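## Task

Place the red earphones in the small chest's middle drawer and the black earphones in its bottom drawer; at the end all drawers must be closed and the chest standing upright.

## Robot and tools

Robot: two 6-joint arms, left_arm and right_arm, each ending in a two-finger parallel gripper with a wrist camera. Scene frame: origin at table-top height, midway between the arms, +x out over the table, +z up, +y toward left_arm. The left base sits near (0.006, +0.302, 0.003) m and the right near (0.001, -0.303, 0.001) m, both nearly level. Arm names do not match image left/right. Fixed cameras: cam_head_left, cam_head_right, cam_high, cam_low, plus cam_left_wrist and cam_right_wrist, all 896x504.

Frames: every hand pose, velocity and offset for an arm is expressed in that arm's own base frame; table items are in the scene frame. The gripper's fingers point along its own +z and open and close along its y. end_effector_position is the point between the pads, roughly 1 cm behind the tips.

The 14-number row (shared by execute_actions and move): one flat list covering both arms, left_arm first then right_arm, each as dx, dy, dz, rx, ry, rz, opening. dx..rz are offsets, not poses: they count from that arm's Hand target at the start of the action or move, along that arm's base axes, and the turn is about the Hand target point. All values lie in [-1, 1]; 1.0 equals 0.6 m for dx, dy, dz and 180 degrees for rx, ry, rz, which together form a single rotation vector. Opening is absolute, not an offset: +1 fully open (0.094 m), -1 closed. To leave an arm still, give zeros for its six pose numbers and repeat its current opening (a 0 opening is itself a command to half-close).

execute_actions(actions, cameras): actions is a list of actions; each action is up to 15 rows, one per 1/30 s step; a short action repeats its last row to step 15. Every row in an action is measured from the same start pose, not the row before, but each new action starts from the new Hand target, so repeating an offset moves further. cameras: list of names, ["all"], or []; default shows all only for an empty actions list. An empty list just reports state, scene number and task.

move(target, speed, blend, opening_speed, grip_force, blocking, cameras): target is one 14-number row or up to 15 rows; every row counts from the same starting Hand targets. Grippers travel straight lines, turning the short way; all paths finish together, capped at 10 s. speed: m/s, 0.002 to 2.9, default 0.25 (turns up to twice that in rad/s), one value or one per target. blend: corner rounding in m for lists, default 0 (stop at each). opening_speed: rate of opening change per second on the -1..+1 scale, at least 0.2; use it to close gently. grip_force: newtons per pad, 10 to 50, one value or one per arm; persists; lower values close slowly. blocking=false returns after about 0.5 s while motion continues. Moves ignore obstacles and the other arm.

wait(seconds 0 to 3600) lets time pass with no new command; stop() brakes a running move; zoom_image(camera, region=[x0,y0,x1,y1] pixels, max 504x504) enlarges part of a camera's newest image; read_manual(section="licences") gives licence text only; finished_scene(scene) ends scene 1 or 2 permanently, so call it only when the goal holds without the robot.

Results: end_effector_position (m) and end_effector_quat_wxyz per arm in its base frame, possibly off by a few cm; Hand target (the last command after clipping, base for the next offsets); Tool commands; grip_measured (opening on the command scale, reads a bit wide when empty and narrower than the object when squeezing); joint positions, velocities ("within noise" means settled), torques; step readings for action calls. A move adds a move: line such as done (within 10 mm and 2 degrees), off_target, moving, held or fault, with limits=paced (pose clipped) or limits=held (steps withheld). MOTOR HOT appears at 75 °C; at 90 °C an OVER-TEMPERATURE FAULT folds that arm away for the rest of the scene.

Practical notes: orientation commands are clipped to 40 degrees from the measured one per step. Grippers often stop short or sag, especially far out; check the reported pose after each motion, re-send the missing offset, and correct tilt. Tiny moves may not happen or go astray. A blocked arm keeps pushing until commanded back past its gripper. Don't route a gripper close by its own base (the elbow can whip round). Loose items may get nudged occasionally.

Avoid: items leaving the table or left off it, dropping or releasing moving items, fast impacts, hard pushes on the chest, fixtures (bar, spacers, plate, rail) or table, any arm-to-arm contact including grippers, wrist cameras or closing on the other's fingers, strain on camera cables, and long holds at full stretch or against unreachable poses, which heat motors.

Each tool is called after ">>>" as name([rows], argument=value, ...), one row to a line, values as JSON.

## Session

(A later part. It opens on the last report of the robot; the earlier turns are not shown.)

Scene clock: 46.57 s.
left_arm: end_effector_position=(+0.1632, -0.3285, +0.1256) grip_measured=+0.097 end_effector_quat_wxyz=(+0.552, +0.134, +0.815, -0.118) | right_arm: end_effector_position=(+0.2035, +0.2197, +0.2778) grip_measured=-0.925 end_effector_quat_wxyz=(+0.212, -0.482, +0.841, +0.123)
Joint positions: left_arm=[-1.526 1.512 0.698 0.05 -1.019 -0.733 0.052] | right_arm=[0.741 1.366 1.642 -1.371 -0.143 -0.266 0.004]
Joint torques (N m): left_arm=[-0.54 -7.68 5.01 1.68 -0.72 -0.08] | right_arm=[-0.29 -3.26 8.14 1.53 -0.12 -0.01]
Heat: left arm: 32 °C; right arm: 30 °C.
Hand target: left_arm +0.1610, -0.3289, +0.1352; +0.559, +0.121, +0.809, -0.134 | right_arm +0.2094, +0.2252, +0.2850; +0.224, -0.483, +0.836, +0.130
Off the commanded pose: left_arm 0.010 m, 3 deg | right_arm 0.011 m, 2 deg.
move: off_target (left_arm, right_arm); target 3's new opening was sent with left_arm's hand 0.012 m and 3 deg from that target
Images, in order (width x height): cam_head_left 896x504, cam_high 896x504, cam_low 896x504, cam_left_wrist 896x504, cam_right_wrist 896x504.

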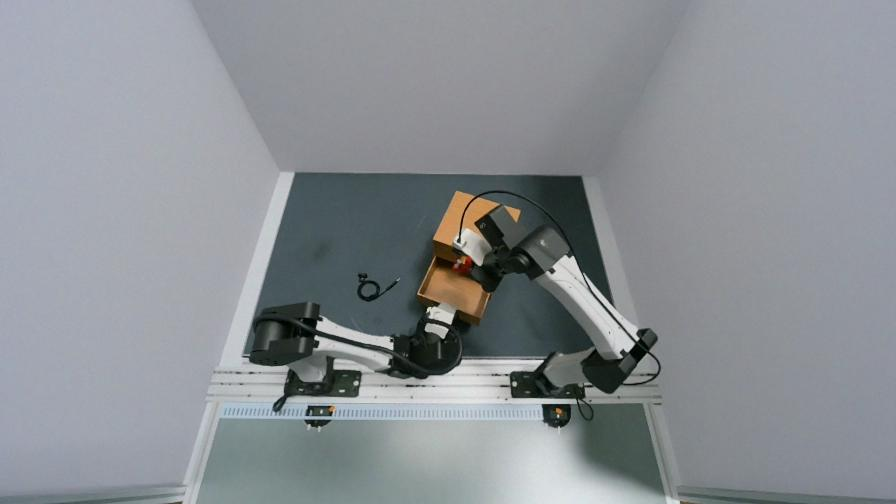

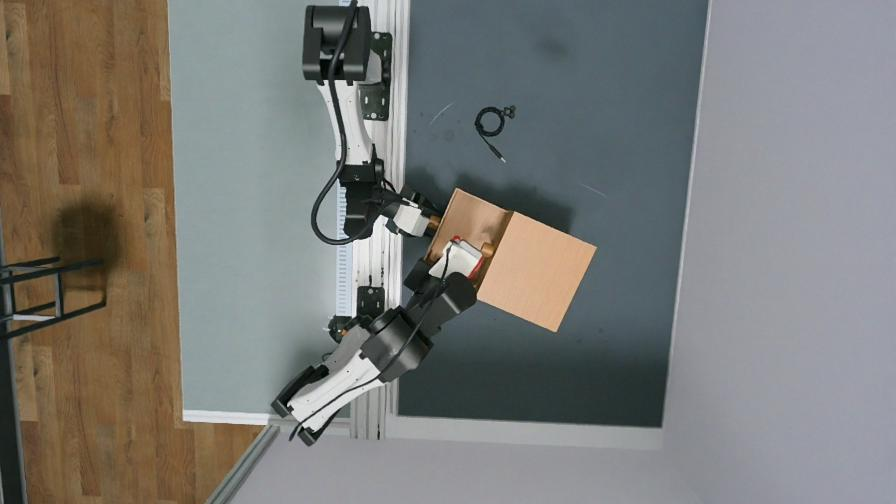

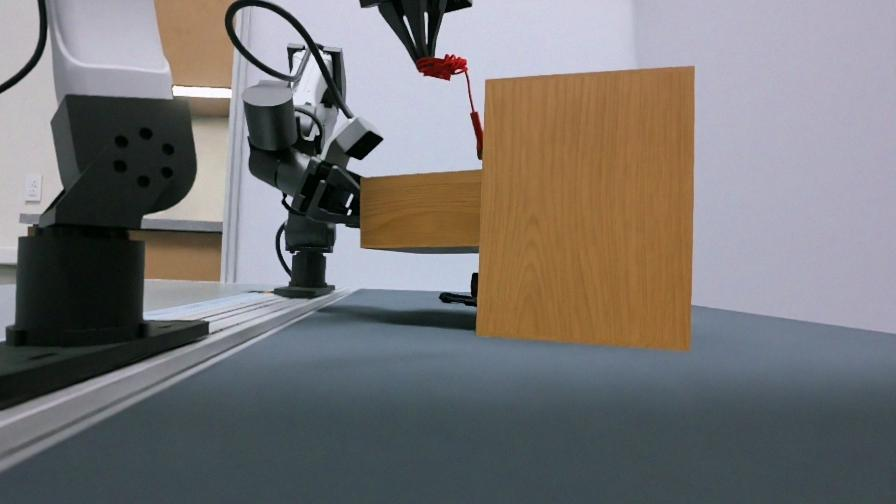

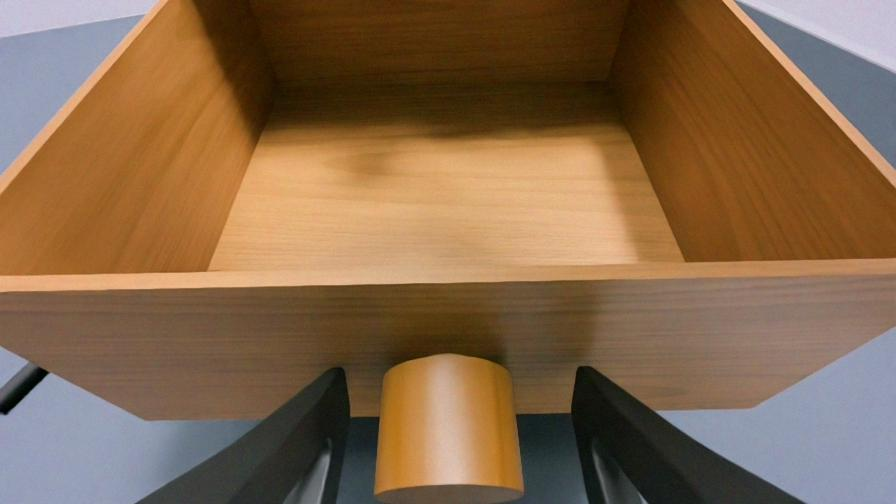

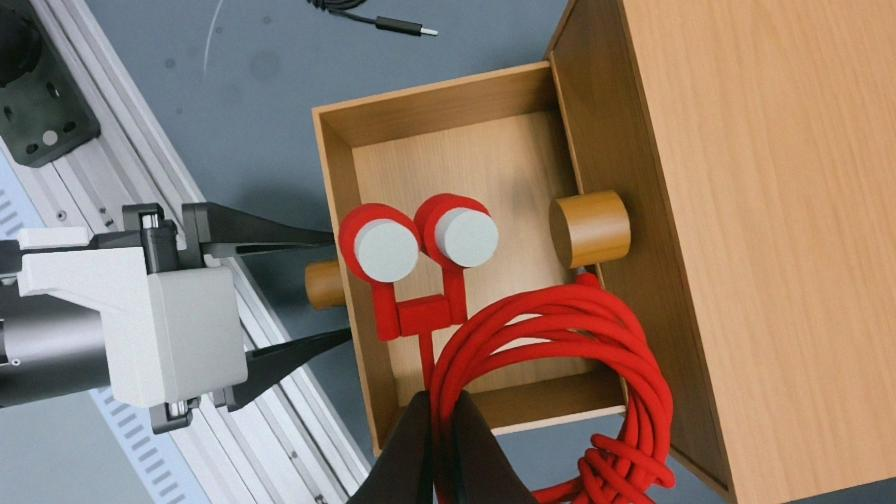

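>>> move([
  [-0.0917, 0.0395, 0, 0, 0, 0, 0.1, -0.0315, 0.0112, -0.1417, 0, 0, 0, -1.0],
  [-0.0133, 0.2228, 0, 0, 0, 0, 0.1, -0.0078, 0.0028, -0.2717, 0, 0, 0, -1.0],
], speed=0.18, blend=[0.015, 0], cameras=["cam_left_wrist", "cam_right_wrist", "cam_low", "cam_high", "cam_head_left"])

Scene clock: 52.43 s.
left_arm: end_effector_position=(+0.1508, -0.1987, +0.1369) grip_measured=+0.098 end_effector_quat_wxyz=(+0.556, +0.125, +0.810, -0.138) | right_arm: end_effector_position=(+0.2025, +0.2267, +0.1224) grip_measured=-0.925 end_effector_quat_wxyz=(+0.216, -0.483, +0.839, +0.128)
Joint positions: left_arm=[-1.57 0.798 0.338 -0.299 -1.047 -0.776 0.052] | right_arm=[0.761 1.248 0.913 -0.747 -0.142 -0.248 0.004]
Joint torques (N m): left_arm=[1.13 -1.09 4.98 1.51 -0.58 0.02] | right_arm=[-0.29 -5.07 5.3 1.66 -0.05 -0.01]
Heat: left arm: 32 °C; right arm: 31 °C.
Hand target: left_arm +0.1529, -0.1953, +0.1350; +0.559, +0.121, +0.809, -0.134 | right_arm +0.2048, +0.2269, +0.1220; +0.224, -0.483, +0.836, +0.130
Off the commanded pose: left_arm 0.004 m, 1 deg | right_arm 0.002 m, 1 deg.
move: done
Images, in order (width x height): cam_head_left 896x504, cam_high 896x504, cam_low 896x504, cam_left_wrist 896x504, cam_right_wrist 896x504.

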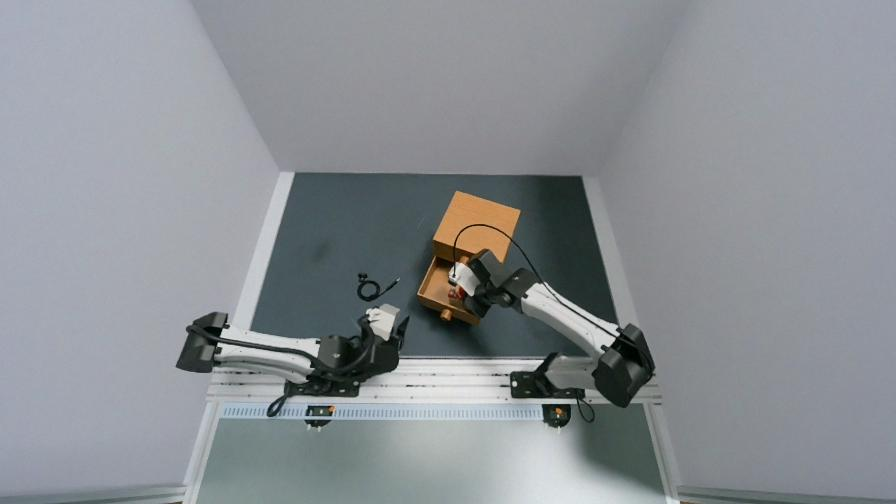

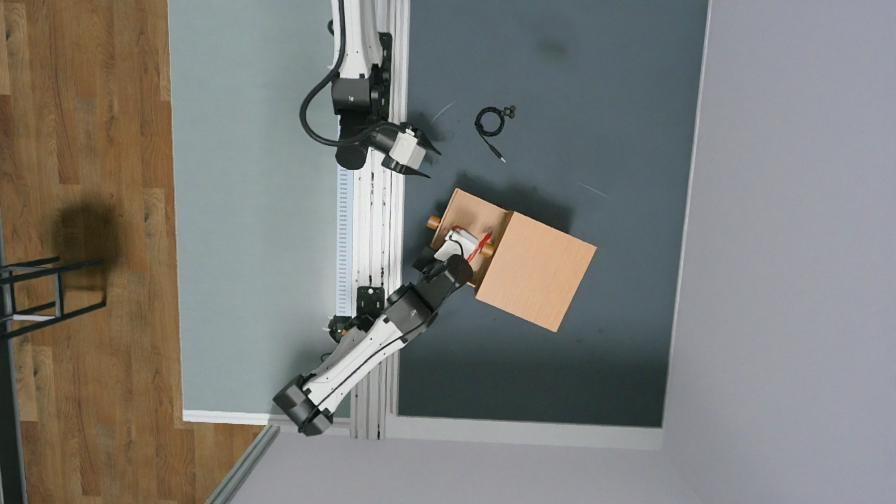

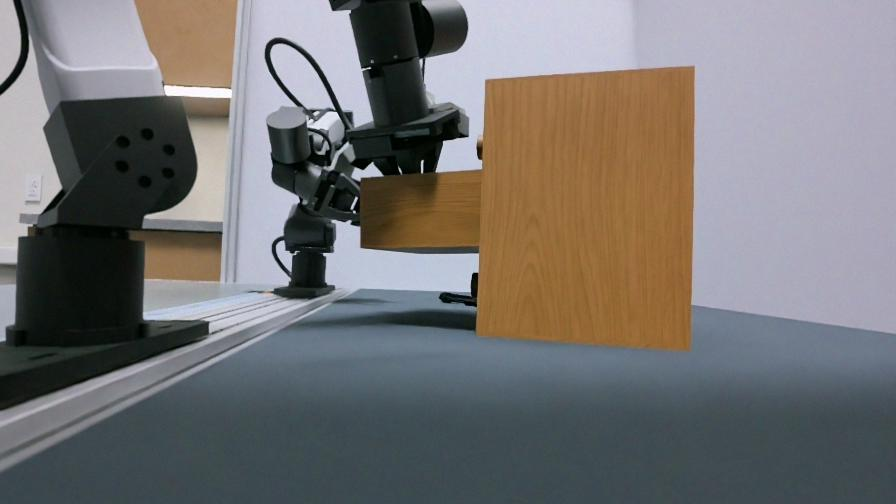

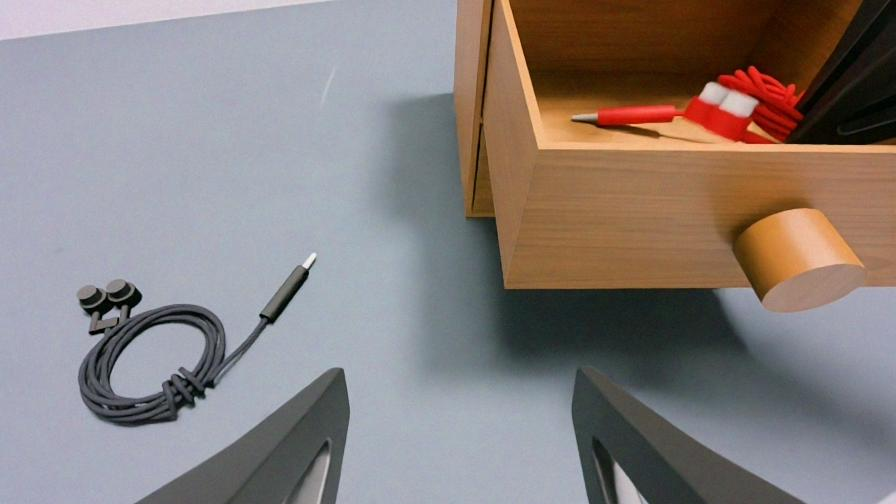

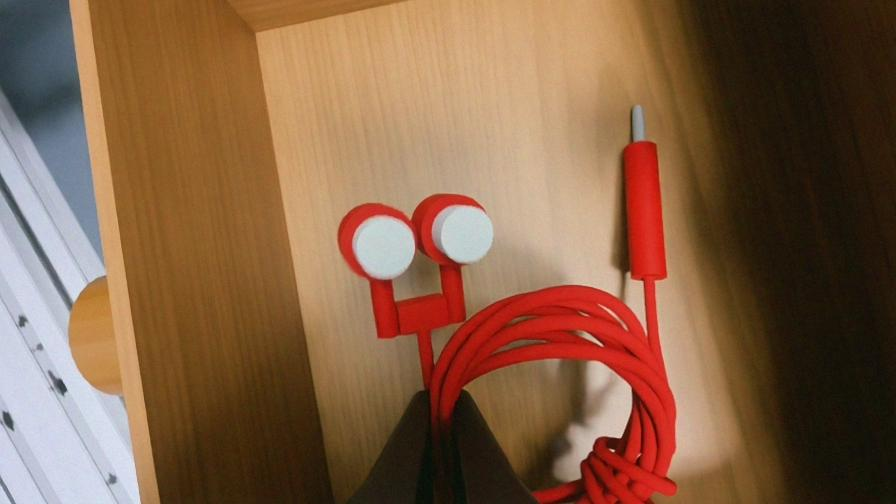

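>>> move([
  [-0.0488, -0.2078, 0, 0, 0, 0.0139, -1.0, 0, 0, -0.02, 0, 0, 0, -1.0],
  [-0.0488, -0.2078, 0, 0, 0, 0.0139, -1.0, 0, 0, -0.02, 0, 0, 0, -0.468],
  [-0.0488, -0.2078, 0, 0, 0, 0.0139, -1.0, -0.02, -0.0343, 0.0533, 0, 0, 0, -0.468],
  [-0.0488, -0.2078, 0, 0, 0, 0.0139, -1.0, -0.0333, -0.05, 0.3167, 0, 0, 0, -0.468],
], speed=0.2, blend=[0, 0, 0.02, 0], cameras=["cam_left_wrist", "cam_right_wrist", "cam_low", "cam_high"])

Scene clock: 58.57 s.
left_arm: end_effector_position=(+0.1199, -0.3131, +0.1217) grip_measured=-0.994 end_effector_quat_wxyz=(+0.550, +0.129, +0.818, -0.111) | right_arm: end_effector_position=(+0.1836, +0.1955, +0.3081) grip_measured=-0.470 end_effector_quat_wxyz=(+0.224, -0.482, +0.838, +0.126)
Joint positions: left_arm=[-1.693 1.509 0.743 -0.281 -1.128 -1.044 0] | right_arm=[0.717 1.306 1.732 -1.498 -0.155 -0.287 0.025]
Joint torques (N m): left_arm=[0.96 -4.6 8.12 1.1 -1.08 -0.2] | right_arm=[-0.28 -2.37 7.46 1.33 -0.13 -0.01]
Heat: left arm: 32 °C; right arm: 31 °C.
Hand target: left_arm +0.1236, -0.3200, +0.1351; +0.561, +0.104, +0.812, -0.122 | right_arm +0.1847, +0.1970, +0.3120; +0.224, -0.484, +0.836, +0.130
Off the commanded pose: left_arm 0.015 m, 4 deg | right_arm 0.004 m, 1 deg.
move: off_target (left_arm)
Images, in order (width x height): cam_high 896x504, cam_low 896x504, cam_left_wrist 896x504, cam_right_wrist 896x504.

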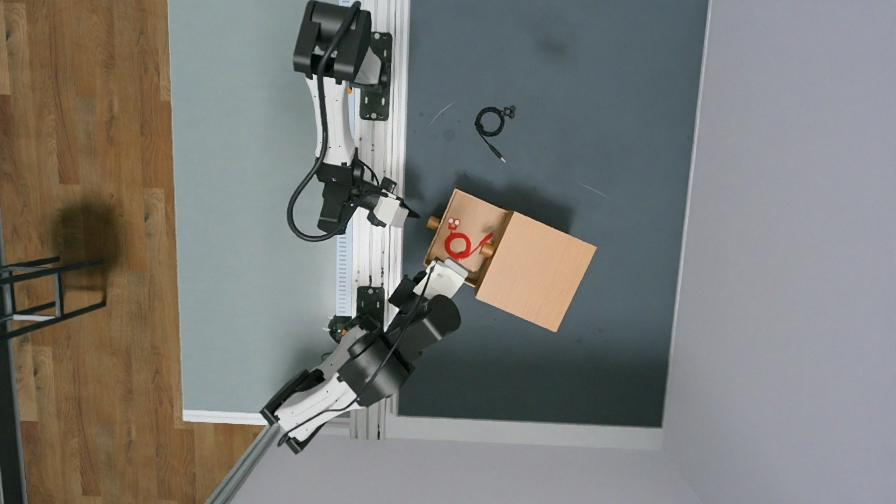

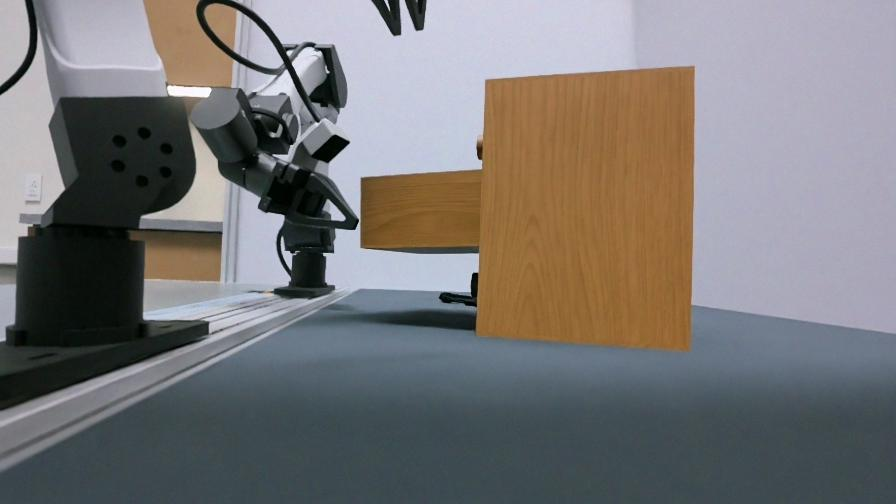

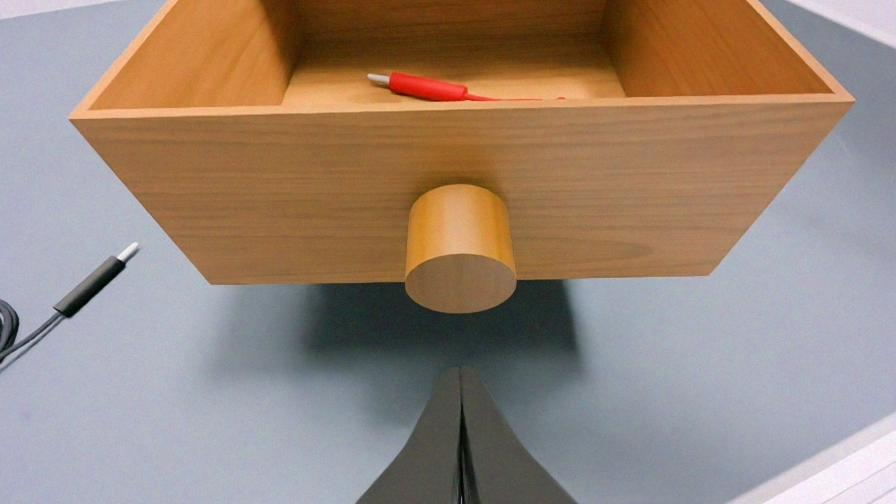

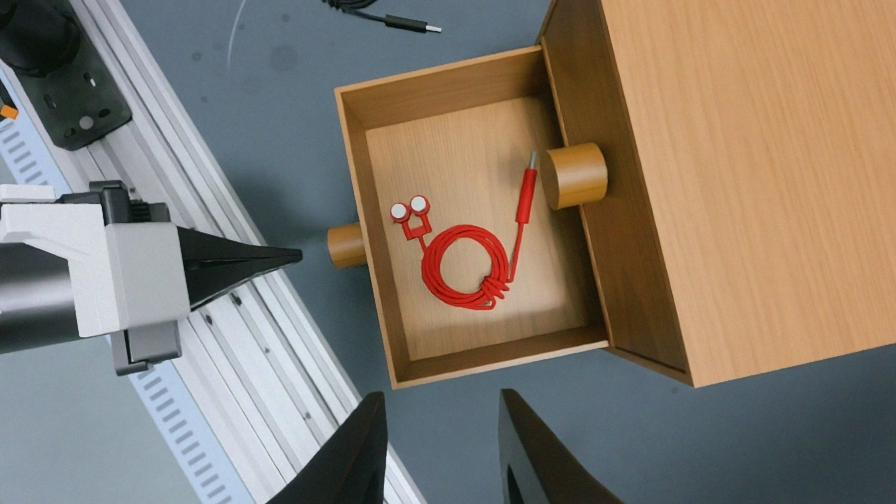

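>>> move(target=[0.2497, -0.0963, 0, 0, 0, 0, -1.0, 0.0255, -0.3283, -0.05, 0, 0, 0, -0.468], speed=0.13, cameras=["cam_left_wrist", "cam_low", "cam_high"])

Scene clock: 61.77 s.
left_arm: end_effector_position=(+0.2640, -0.3632, +0.1136) grip_measured=-0.994 end_effector_quat_wxyz=(+0.543, +0.126, +0.825, -0.093) | right_arm: end_effector_position=(+0.2030, -0.0019, +0.2849) grip_measured=-0.470 end_effector_quat_wxyz=(+0.302, -0.442, +0.844, -0.002)
Joint positions: left_arm=[-1.226 1.753 0.88 0.269 -0.809 -0.482 0] | right_arm=[-0.398 1.059 1.46 -1.546 -0.458 -1.263 0.025]
Joint torques (N m): left_arm=[1.14 -7.15 8.8 2.32 -0.41 0.07] | right_arm=[-0.12 -1.58 3.88 1.12 -0.31 0]
Heat: left arm: 33 °C; right arm: 31 °C.
Hand target: left_arm +0.2735, -0.3777, +0.1351; +0.561, +0.104, +0.812, -0.122 | right_arm +0.2000, +0.0000, +0.2820; +0.224, -0.483, +0.836, +0.130
Off the commanded pose: left_arm 0.028 m, 5 deg | right_arm 0.005 m, 18 deg.
joint sent to its limit (right arm) — joint 4 (wrist pitch), lower limit. The joint targets are off in orientation, not in position.
move: off_target (left_arm, right_arm)
Images, in order (width x height): cam_high 896x504, cam_low 896x504, cam_left_wrist 896x504.

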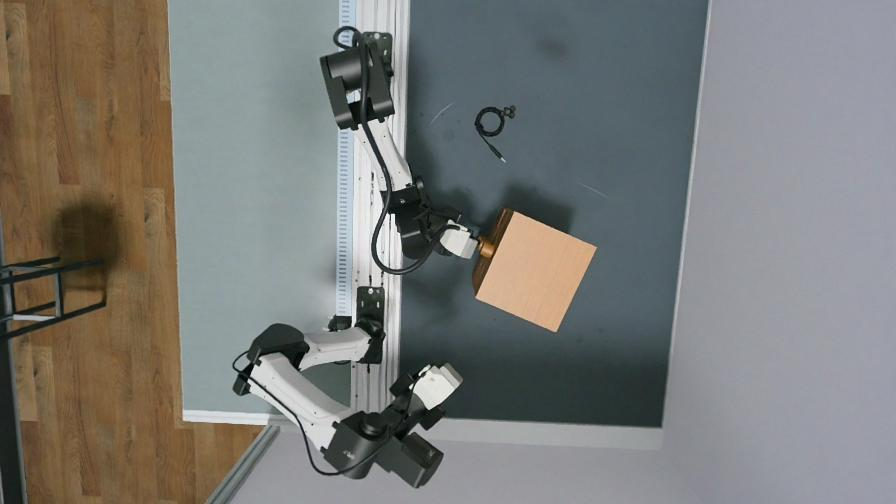

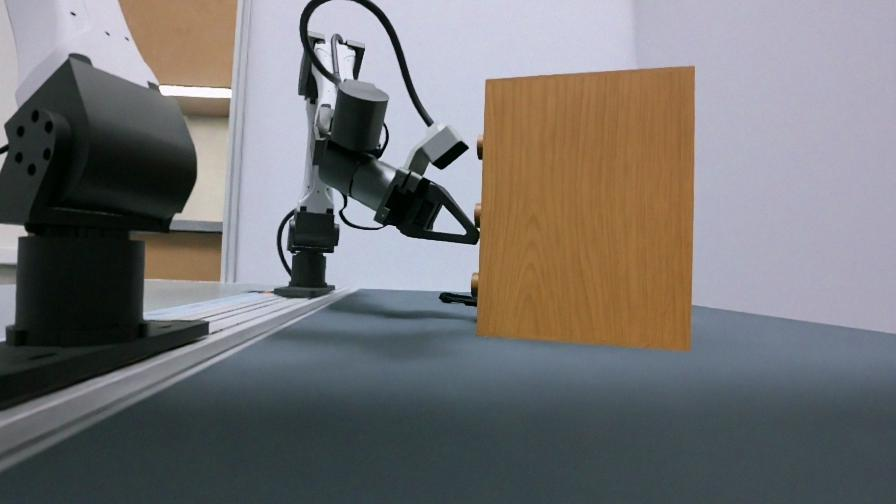

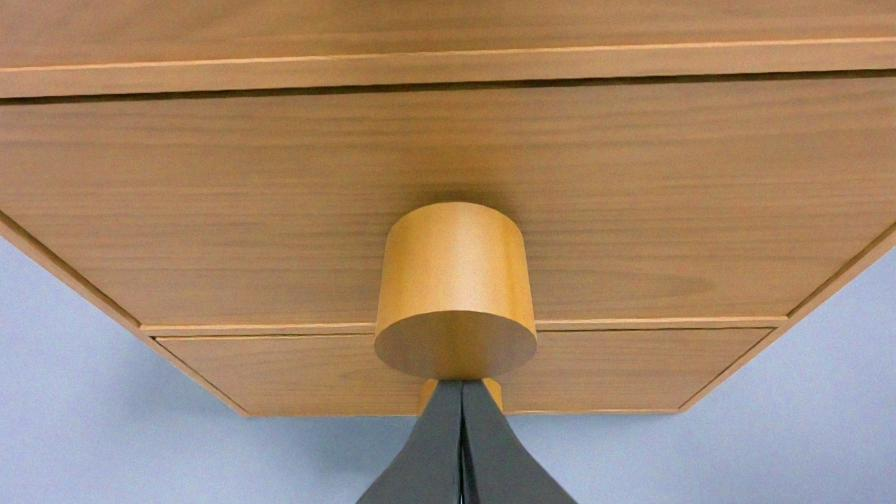

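>>> zoom_image(camera="cam_left_wrist", region=[0, 0, 500, 440])

>>> zoom_image(camera="cam_low", region=[420, 60, 560, 360])

Scaled by 1.008 from the camera's image (finer frame: 1280x720).

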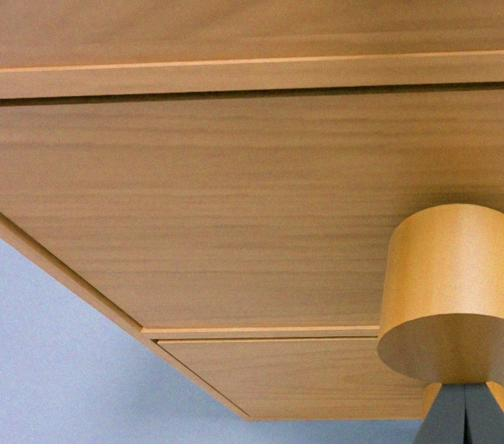

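Scaled by 1.680 from the camera's image (finer frame: 1280x720).

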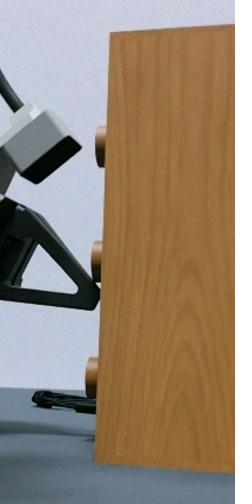

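>>> move([
  [0.0127, -0.0043, 0, 0, 0, 0, -1.0, 0, 0, 0, 0, 0, 0, -0.468],
  [-0.0987, 0.0417, 0, 0, 0, 0, -1.0, 0, 0, 0, 0, 0, 0, -0.468],
  [-0.0987, 0.0417, -0.1168, -0.0199, -0.0578, 0, 0.277, 0, 0, 0, 0, 0, 0, -0.468],
], speed=0.2, blend=[0, 0.02, 0], cameras=["cam_left_wrist", "cam_low", "cam_high"])

Scene clock: 66.93 s.
left_arm: end_effector_position=(+0.2165, -0.3536, +0.0649) grip_measured=+0.274 end_effector_quat_wxyz=(+0.633, +0.100, +0.757, -0.132) | right_arm: end_effector_position=(+0.2030, -0.0019, +0.2849) grip_measured=-0.470 end_effector_quat_wxyz=(+0.302, -0.443, +0.844, -0.002)
Joint positions: left_arm=[-1.389 2.026 0.605 1.096 -1.03 -0.355 0.06] | right_arm=[-0.398 1.059 1.46 -1.546 -0.458 -1.264 0.025]
Joint torques (N m): left_arm=[-0.21 -6.89 2.45 2.18 -0.37 0.03] | right_arm=[-0.09 -1.57 3.89 1.12 -0.3 0.01]
Heat: left arm: 33 °C; right arm: 31 °C.
Hand target: left_arm +0.2142, -0.3527, +0.0650; +0.636, +0.097, +0.753, -0.138 | right_arm +0.2000, +0.0000, +0.2820; +0.224, -0.483, +0.836, +0.130
Off the commanded pose: left_arm 0.002 m, 1 deg | right_arm 0.005 m, 18 deg.
joint sent to its limit (right arm) — joint 4 (wrist pitch), lower limit. The joint targets are off in orientation, not in position.
move: done
Images, in order (width x height): cam_high 896x504, cam_low 896x504, cam_left_wrist 896x504.

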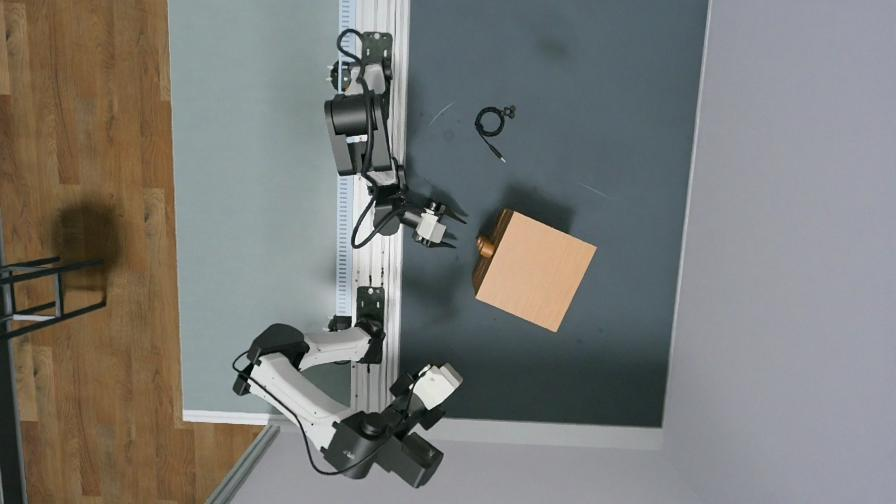

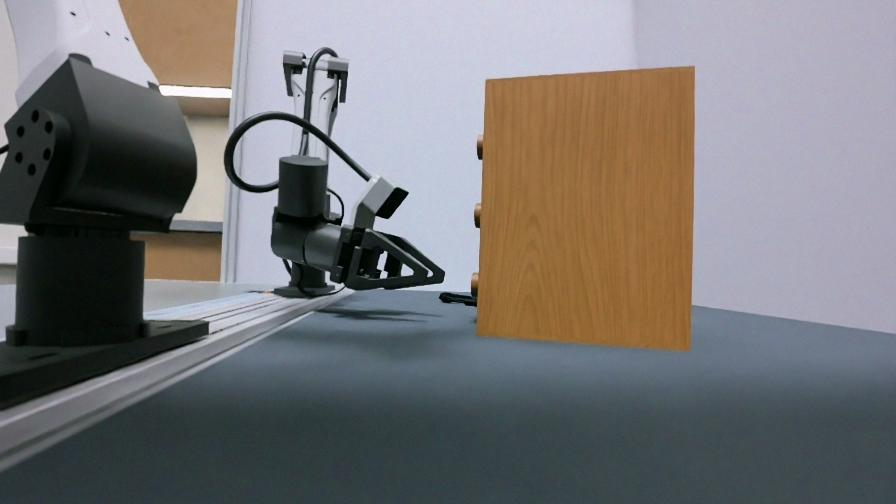

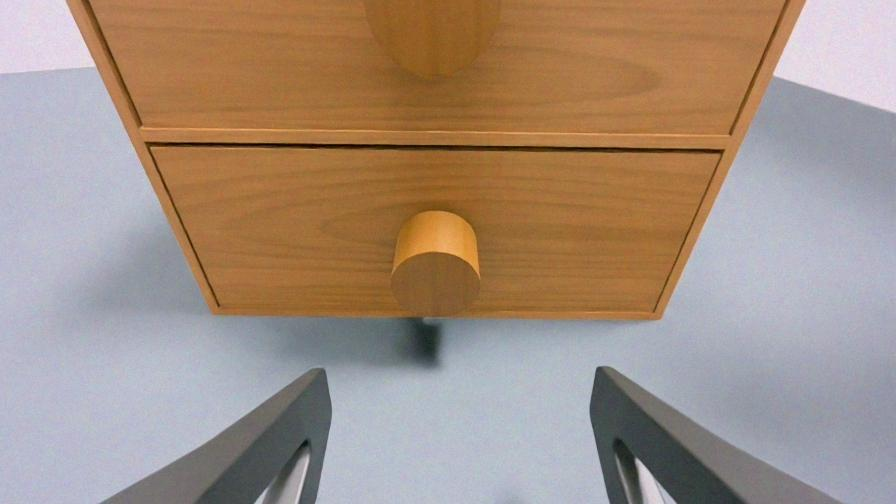

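>>> move(target=[0.0788, -0.0272, -0.0183, 0, 0, 0, 0.277, 0, 0, 0, 0, 0, 0, -0.468], speed=0.15, cameras=["cam_left_wrist", "cam_low"])

Scene clock: 69.73 s.
left_arm: end_effector_position=(+0.2565, -0.3604, +0.0448) grip_measured=+0.275 end_effector_quat_wxyz=(+0.628, +0.110, +0.762, -0.117) | right_arm: end_effector_position=(+0.2030, -0.0019, +0.2849) grip_measured=-0.470 end_effector_quat_wxyz=(+0.302, -0.443, +0.844, -0.002)
Joint positions: left_arm=[-1.27 2.138 0.681 1.148 -0.919 -0.289 0.06] | right_arm=[-0.398 1.059 1.46 -1.546 -0.458 -1.264 0.025]
Joint torques (N m): left_arm=[1.1 -7.56 5.16 2.29 -0.12 0.03] | right_arm=[-0.1 -1.58 3.89 1.12 -0.31 0]
Heat: left arm: 33 °C; right arm: 30 °C.
Hand target: left_arm +0.2615, -0.3690, +0.0541; +0.636, +0.097, +0.753, -0.138 | right_arm +0.2000, +0.0000, +0.2820; +0.224, -0.483, +0.836, +0.130
Off the commanded pose: left_arm 0.014 m, 3 deg | right_arm 0.005 m, 18 deg.
joint sent to its limit (right arm) — joint 4 (wrist pitch), lower limit. The joint targets are off in orientation, not in position.
move: off_target (left_arm)
Images, in order (width x height): cam_low 896x504, cam_left_wrist 896x504.

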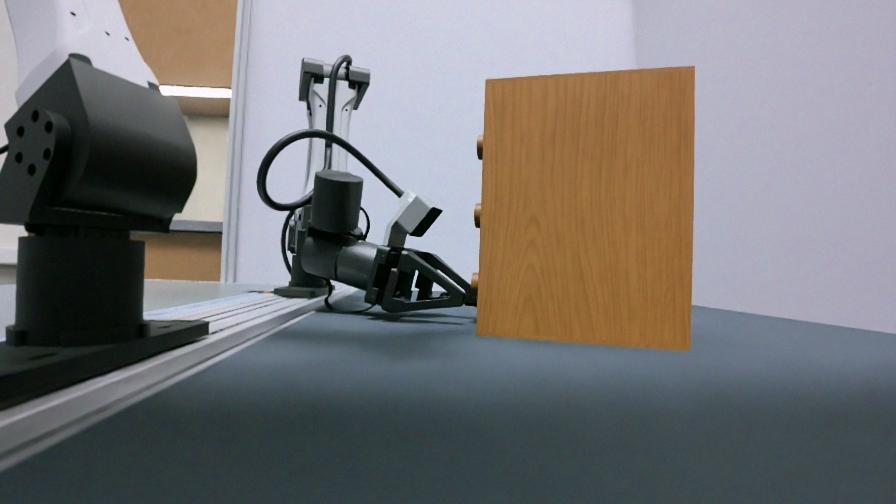

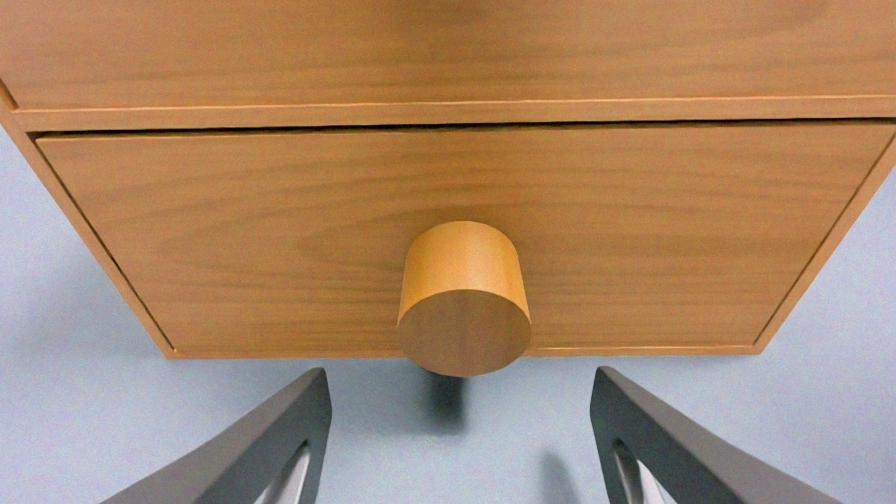

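>>> move([
  [0.039, -0.0198, 0.03, 0, 0, 0, 0.277, 0, 0, 0, 0, 0, 0, -0.468],
  [0.039, -0.0198, 0.03, 0, 0, 0, -1.0, 0, 0, 0, 0, 0, 0, -0.468],
  [-0.1847, 0.0572, 0.03, 0, 0, 0, -1.0, 0, 0, 0, 0, 0, 0, -0.468],
], speed=[0.1, 0.1, 0.13], cameras=["cam_left_wrist", "cam_low", "cam_high"])

Scene clock: 74.37 s.
left_arm: end_effector_position=(+0.1568, -0.3281, +0.0549) grip_measured=-0.438 end_effector_quat_wxyz=(+0.630, +0.114, +0.760, -0.111) | right_arm: end_effector_position=(+0.2030, -0.0019, +0.2849) grip_measured=-0.470 end_effector_quat_wxyz=(+0.302, -0.443, +0.844, -0.002)
Joint positions: left_arm=[-1.591 1.945 0.518 0.875 -1.219 -0.55 0.026] | right_arm=[-0.398 1.059 1.46 -1.546 -0.458 -1.264 0.025]
Joint torques (N m): left_arm=[-1.43 -10.18 3.64 1.81 -0.65 0.02] | right_arm=[-0.1 -1.57 3.9 1.12 -0.3 0.01]
Heat: left arm: 33 °C; right arm: 30 °C.
Hand target: left_arm +0.1507, -0.3347, +0.0720; +0.636, +0.097, +0.753, -0.138 | right_arm +0.2000, +0.0000, +0.2820; +0.224, -0.483, +0.836, +0.130
Off the commanded pose: left_arm 0.019 m, 4 deg | right_arm 0.005 m, 18 deg.
joint sent to its limit (right arm) — joint 4 (wrist pitch), lower limit. The joint targets are off in orientation, not in position.
move: off_target (left_arm); target 2's new opening was sent with left_arm's hand 0.022 m and 3 deg from that target
Images, in order (width x height): cam_high 896x504, cam_low 896x504, cam_left_wrist 896x504.

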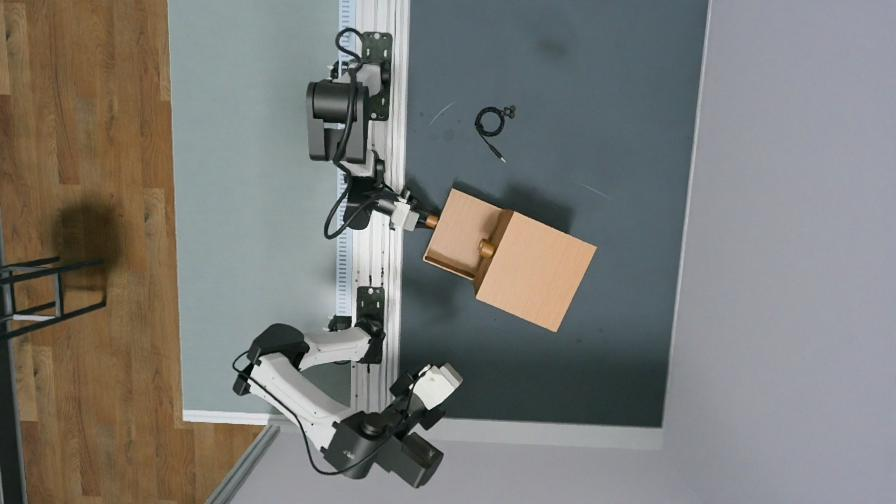

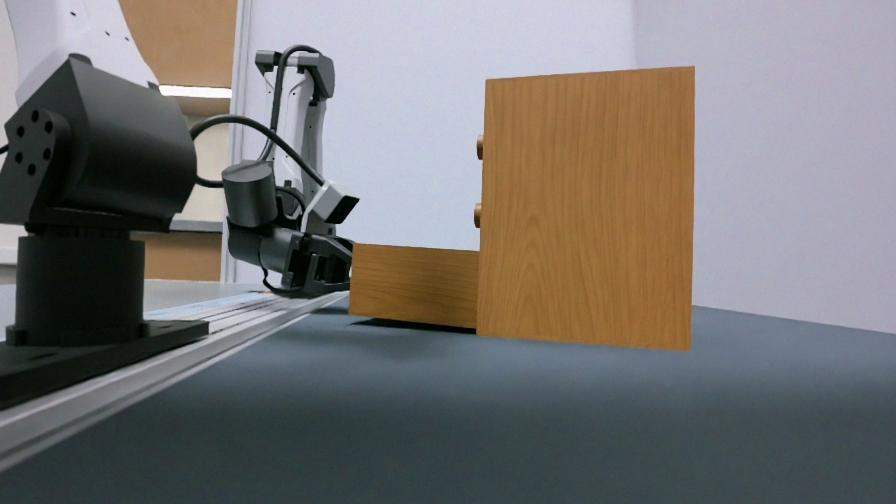

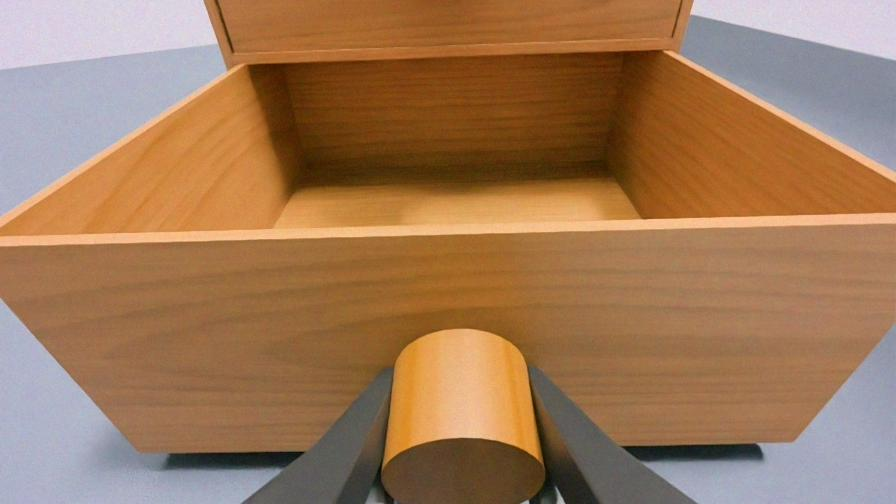

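>>> move([
  [0, 0, 0, 0, 0, 0, 0.1, 0, 0, 0, 0, 0, 0, -0.468],
  [-0.063, 0.0217, 0, 0, 0, 0, 0.1, 0, 0, 0, 0, 0, 0, -0.468],
  [-0.0178, 0.2078, 0.18, 0.1673, 0.0976, -0.1457, 0.1, 0, 0, 0, 0, 0, 0, -0.468],
  [0.2163, 0.4002, 0.0967, 0.4182, 0.244, -0.3643, 0.1, 0, 0, 0, 0, 0, 0, -0.468],
], speed=[0.2, 0.2, 0.4, 0.4], blend=[0, 0.015, 0.04, 0], cameras=["cam_left_wrist", "cam_low", "cam_high"])

Scene clock: 81.73 s.
left_arm: end_effector_position=(+0.2739, -0.0952, +0.1228) grip_measured=+0.098 end_effector_quat_wxyz=(-0.006, +0.734, +0.679, -0.005) | right_arm: end_effector_position=(+0.2030, -0.0019, +0.2849) grip_measured=-0.470 end_effector_quat_wxyz=(+0.302, -0.443, +0.844, -0.002)
Joint positions: left_arm=[-0.333 1.652 1.389 -1.322 0.003 1.317 0.052] | right_arm=[-0.398 1.059 1.46 -1.546 -0.458 -1.264 0.025]
Joint torques (N m): left_arm=[0.95 -5.97 8.06 0.02 -0.05 0.14] | right_arm=[-0.1 -1.58 3.9 1.12 -0.3 0]
Heat: left arm: 33 °C; right arm: 30 °C.
Hand target: left_arm +0.2805, -0.0946, +0.1301; +0.000, +0.737, +0.676, +0.001 | right_arm +0.2000, +0.0000, +0.2820; +0.224, -0.483, +0.836, +0.130
Off the commanded pose: left_arm 0.010 m, 1 deg | right_arm 0.005 m, 18 deg.
joint sent to its limit (right arm) — joint 4 (wrist pitch), lower limit. The joint targets are off in orientation, not in position.
move: done
Images, in order (width x height): cam_high 896x504, cam_low 896x504, cam_left_wrist 896x504.

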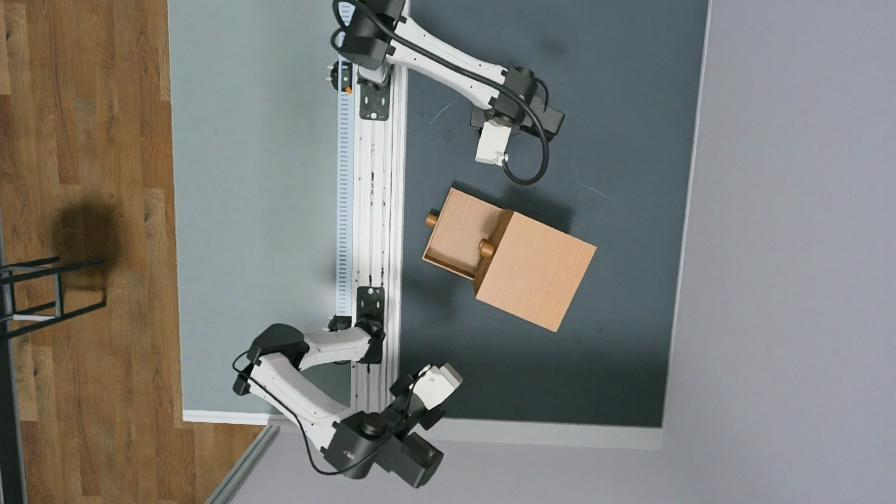

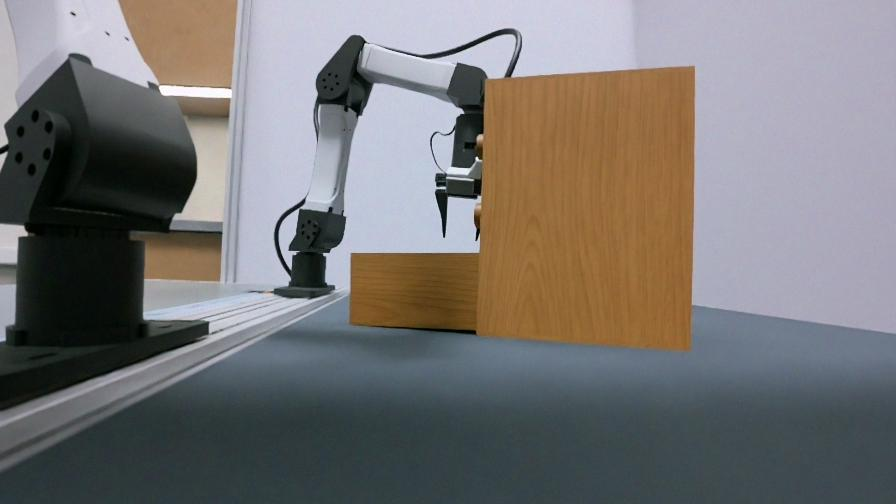

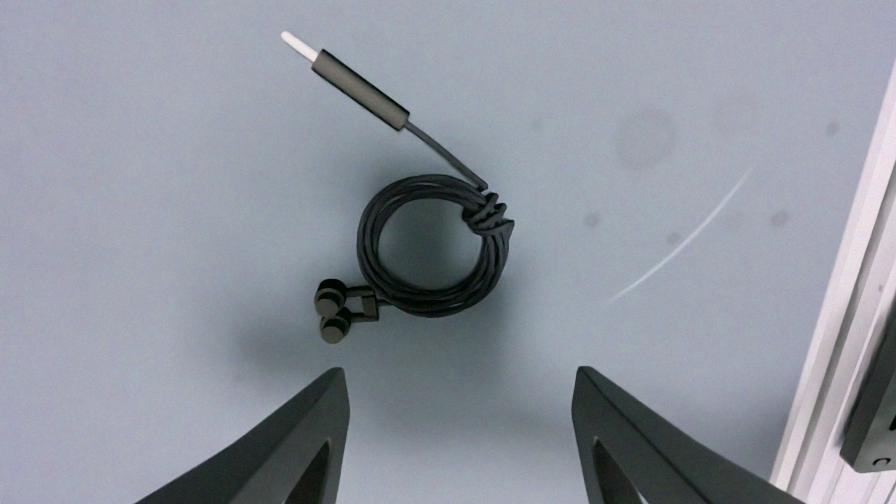

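>>> move(target=[-0.0397, 0.0323, -0.1268, -0.0029, -0.0107, -0.1389, -0.15, 0, 0, 0, 0, 0, 0, -0.468], speed=0.2, cameras=["cam_left_wrist"])

Scene clock: 85.27 s.
left_arm: end_effector_position=(+0.2556, -0.0756, +0.0505) grip_measured=-0.148 end_effector_quat_wxyz=(+0.001, +0.864, +0.503, +0.004) | right_arm: end_effector_position=(+0.2030, -0.0019, +0.2849) grip_measured=-0.470 end_effector_quat_wxyz=(+0.302, -0.443, +0.844, -0.002)
Joint positions: left_arm=[-0.291 1.59 1.032 -1.005 -0.005 1.796 0.04] | right_arm=[-0.398 1.059 1.46 -1.546 -0.458 -1.264 0.025]
Joint torques (N m): left_arm=[1.24 -8.1 3.97 0.3 0.13 0.13] | right_arm=[-0.1 -1.58 3.9 1.12 -0.3 0.01]
Heat: left arm: 33 °C; right arm: 29 °C.
Hand target: left_arm +0.2566, -0.0751, +0.0539; +0.015, +0.866, +0.500, +0.010 | right_arm +0.2000, +0.0000, +0.2820; +0.224, -0.483, +0.836, +0.130
Off the commanded pose: left_arm 0.004 m, 2 deg | right_arm 0.005 m, 18 deg.
joint sent to its limit (right arm) — joint 4 (wrist pitch), lower limit. The joint targets are off in orientation, not in position.
move: done

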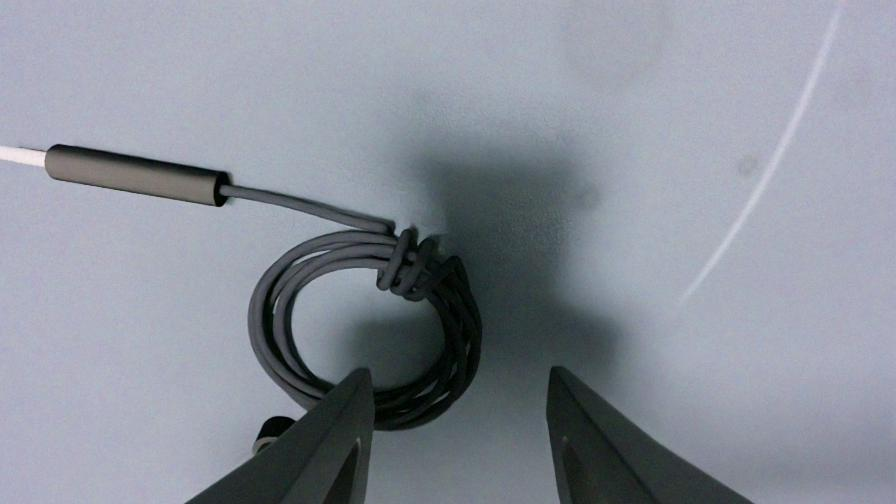

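>>> move(target=[0, 0.005, -0.0333, 0, 0, 0, -0.15, 0, 0, 0, 0, 0, 0, -0.468], speed=0.08, cameras=["cam_left_wrist", "cam_low"])

Scene clock: 87.57 s.
left_arm: end_effector_position=(+0.2571, -0.0729, +0.0364) grip_measured=-0.148 end_effector_quat_wxyz=(+0.009, +0.864, +0.503, +0.012) | right_arm: end_effector_position=(+0.2030, -0.0019, +0.2849) grip_measured=-0.470 end_effector_quat_wxyz=(+0.302, -0.443, +0.844, -0.002)
Joint positions: left_arm=[-0.28 1.59 0.972 -0.922 -0.005 1.809 0.04] | right_arm=[-0.398 1.059 1.46 -1.546 -0.458 -1.264 0.025]
Joint torques (N m): left_arm=[1.24 -5.85 3.92 0.34 0.14 0.17] | right_arm=[-0.09 -1.57 3.89 1.12 -0.3 0.01]
Heat: left arm: 33 °C; right arm: 29 °C.
Hand target: left_arm +0.2567, -0.0722, +0.0340; +0.015, +0.866, +0.500, +0.010 | right_arm +0.2000, +0.0000, +0.2820; +0.224, -0.483, +0.836, +0.130
Off the commanded pose: left_arm 0.003 m, 1 deg | right_arm 0.005 m, 18 deg.
joint sent to its limit (right arm) — joint 4 (wrist pitch), lower limit. The joint targets are off in orientation, not in position.
move: done
Images, in order (width x height): cam_low 896x504, cam_left_wrist 896x504.

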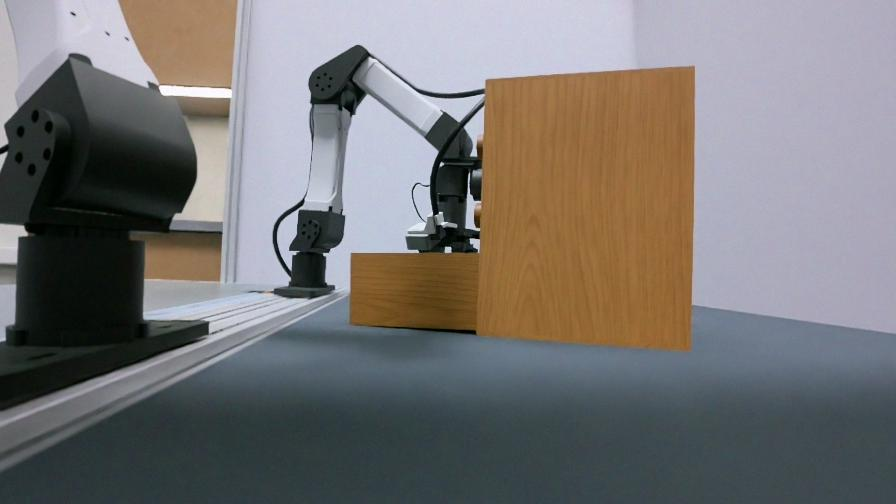

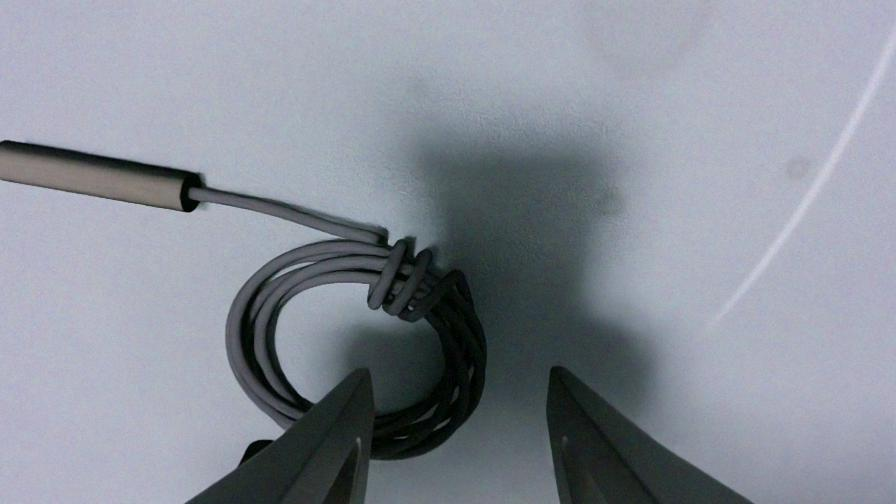

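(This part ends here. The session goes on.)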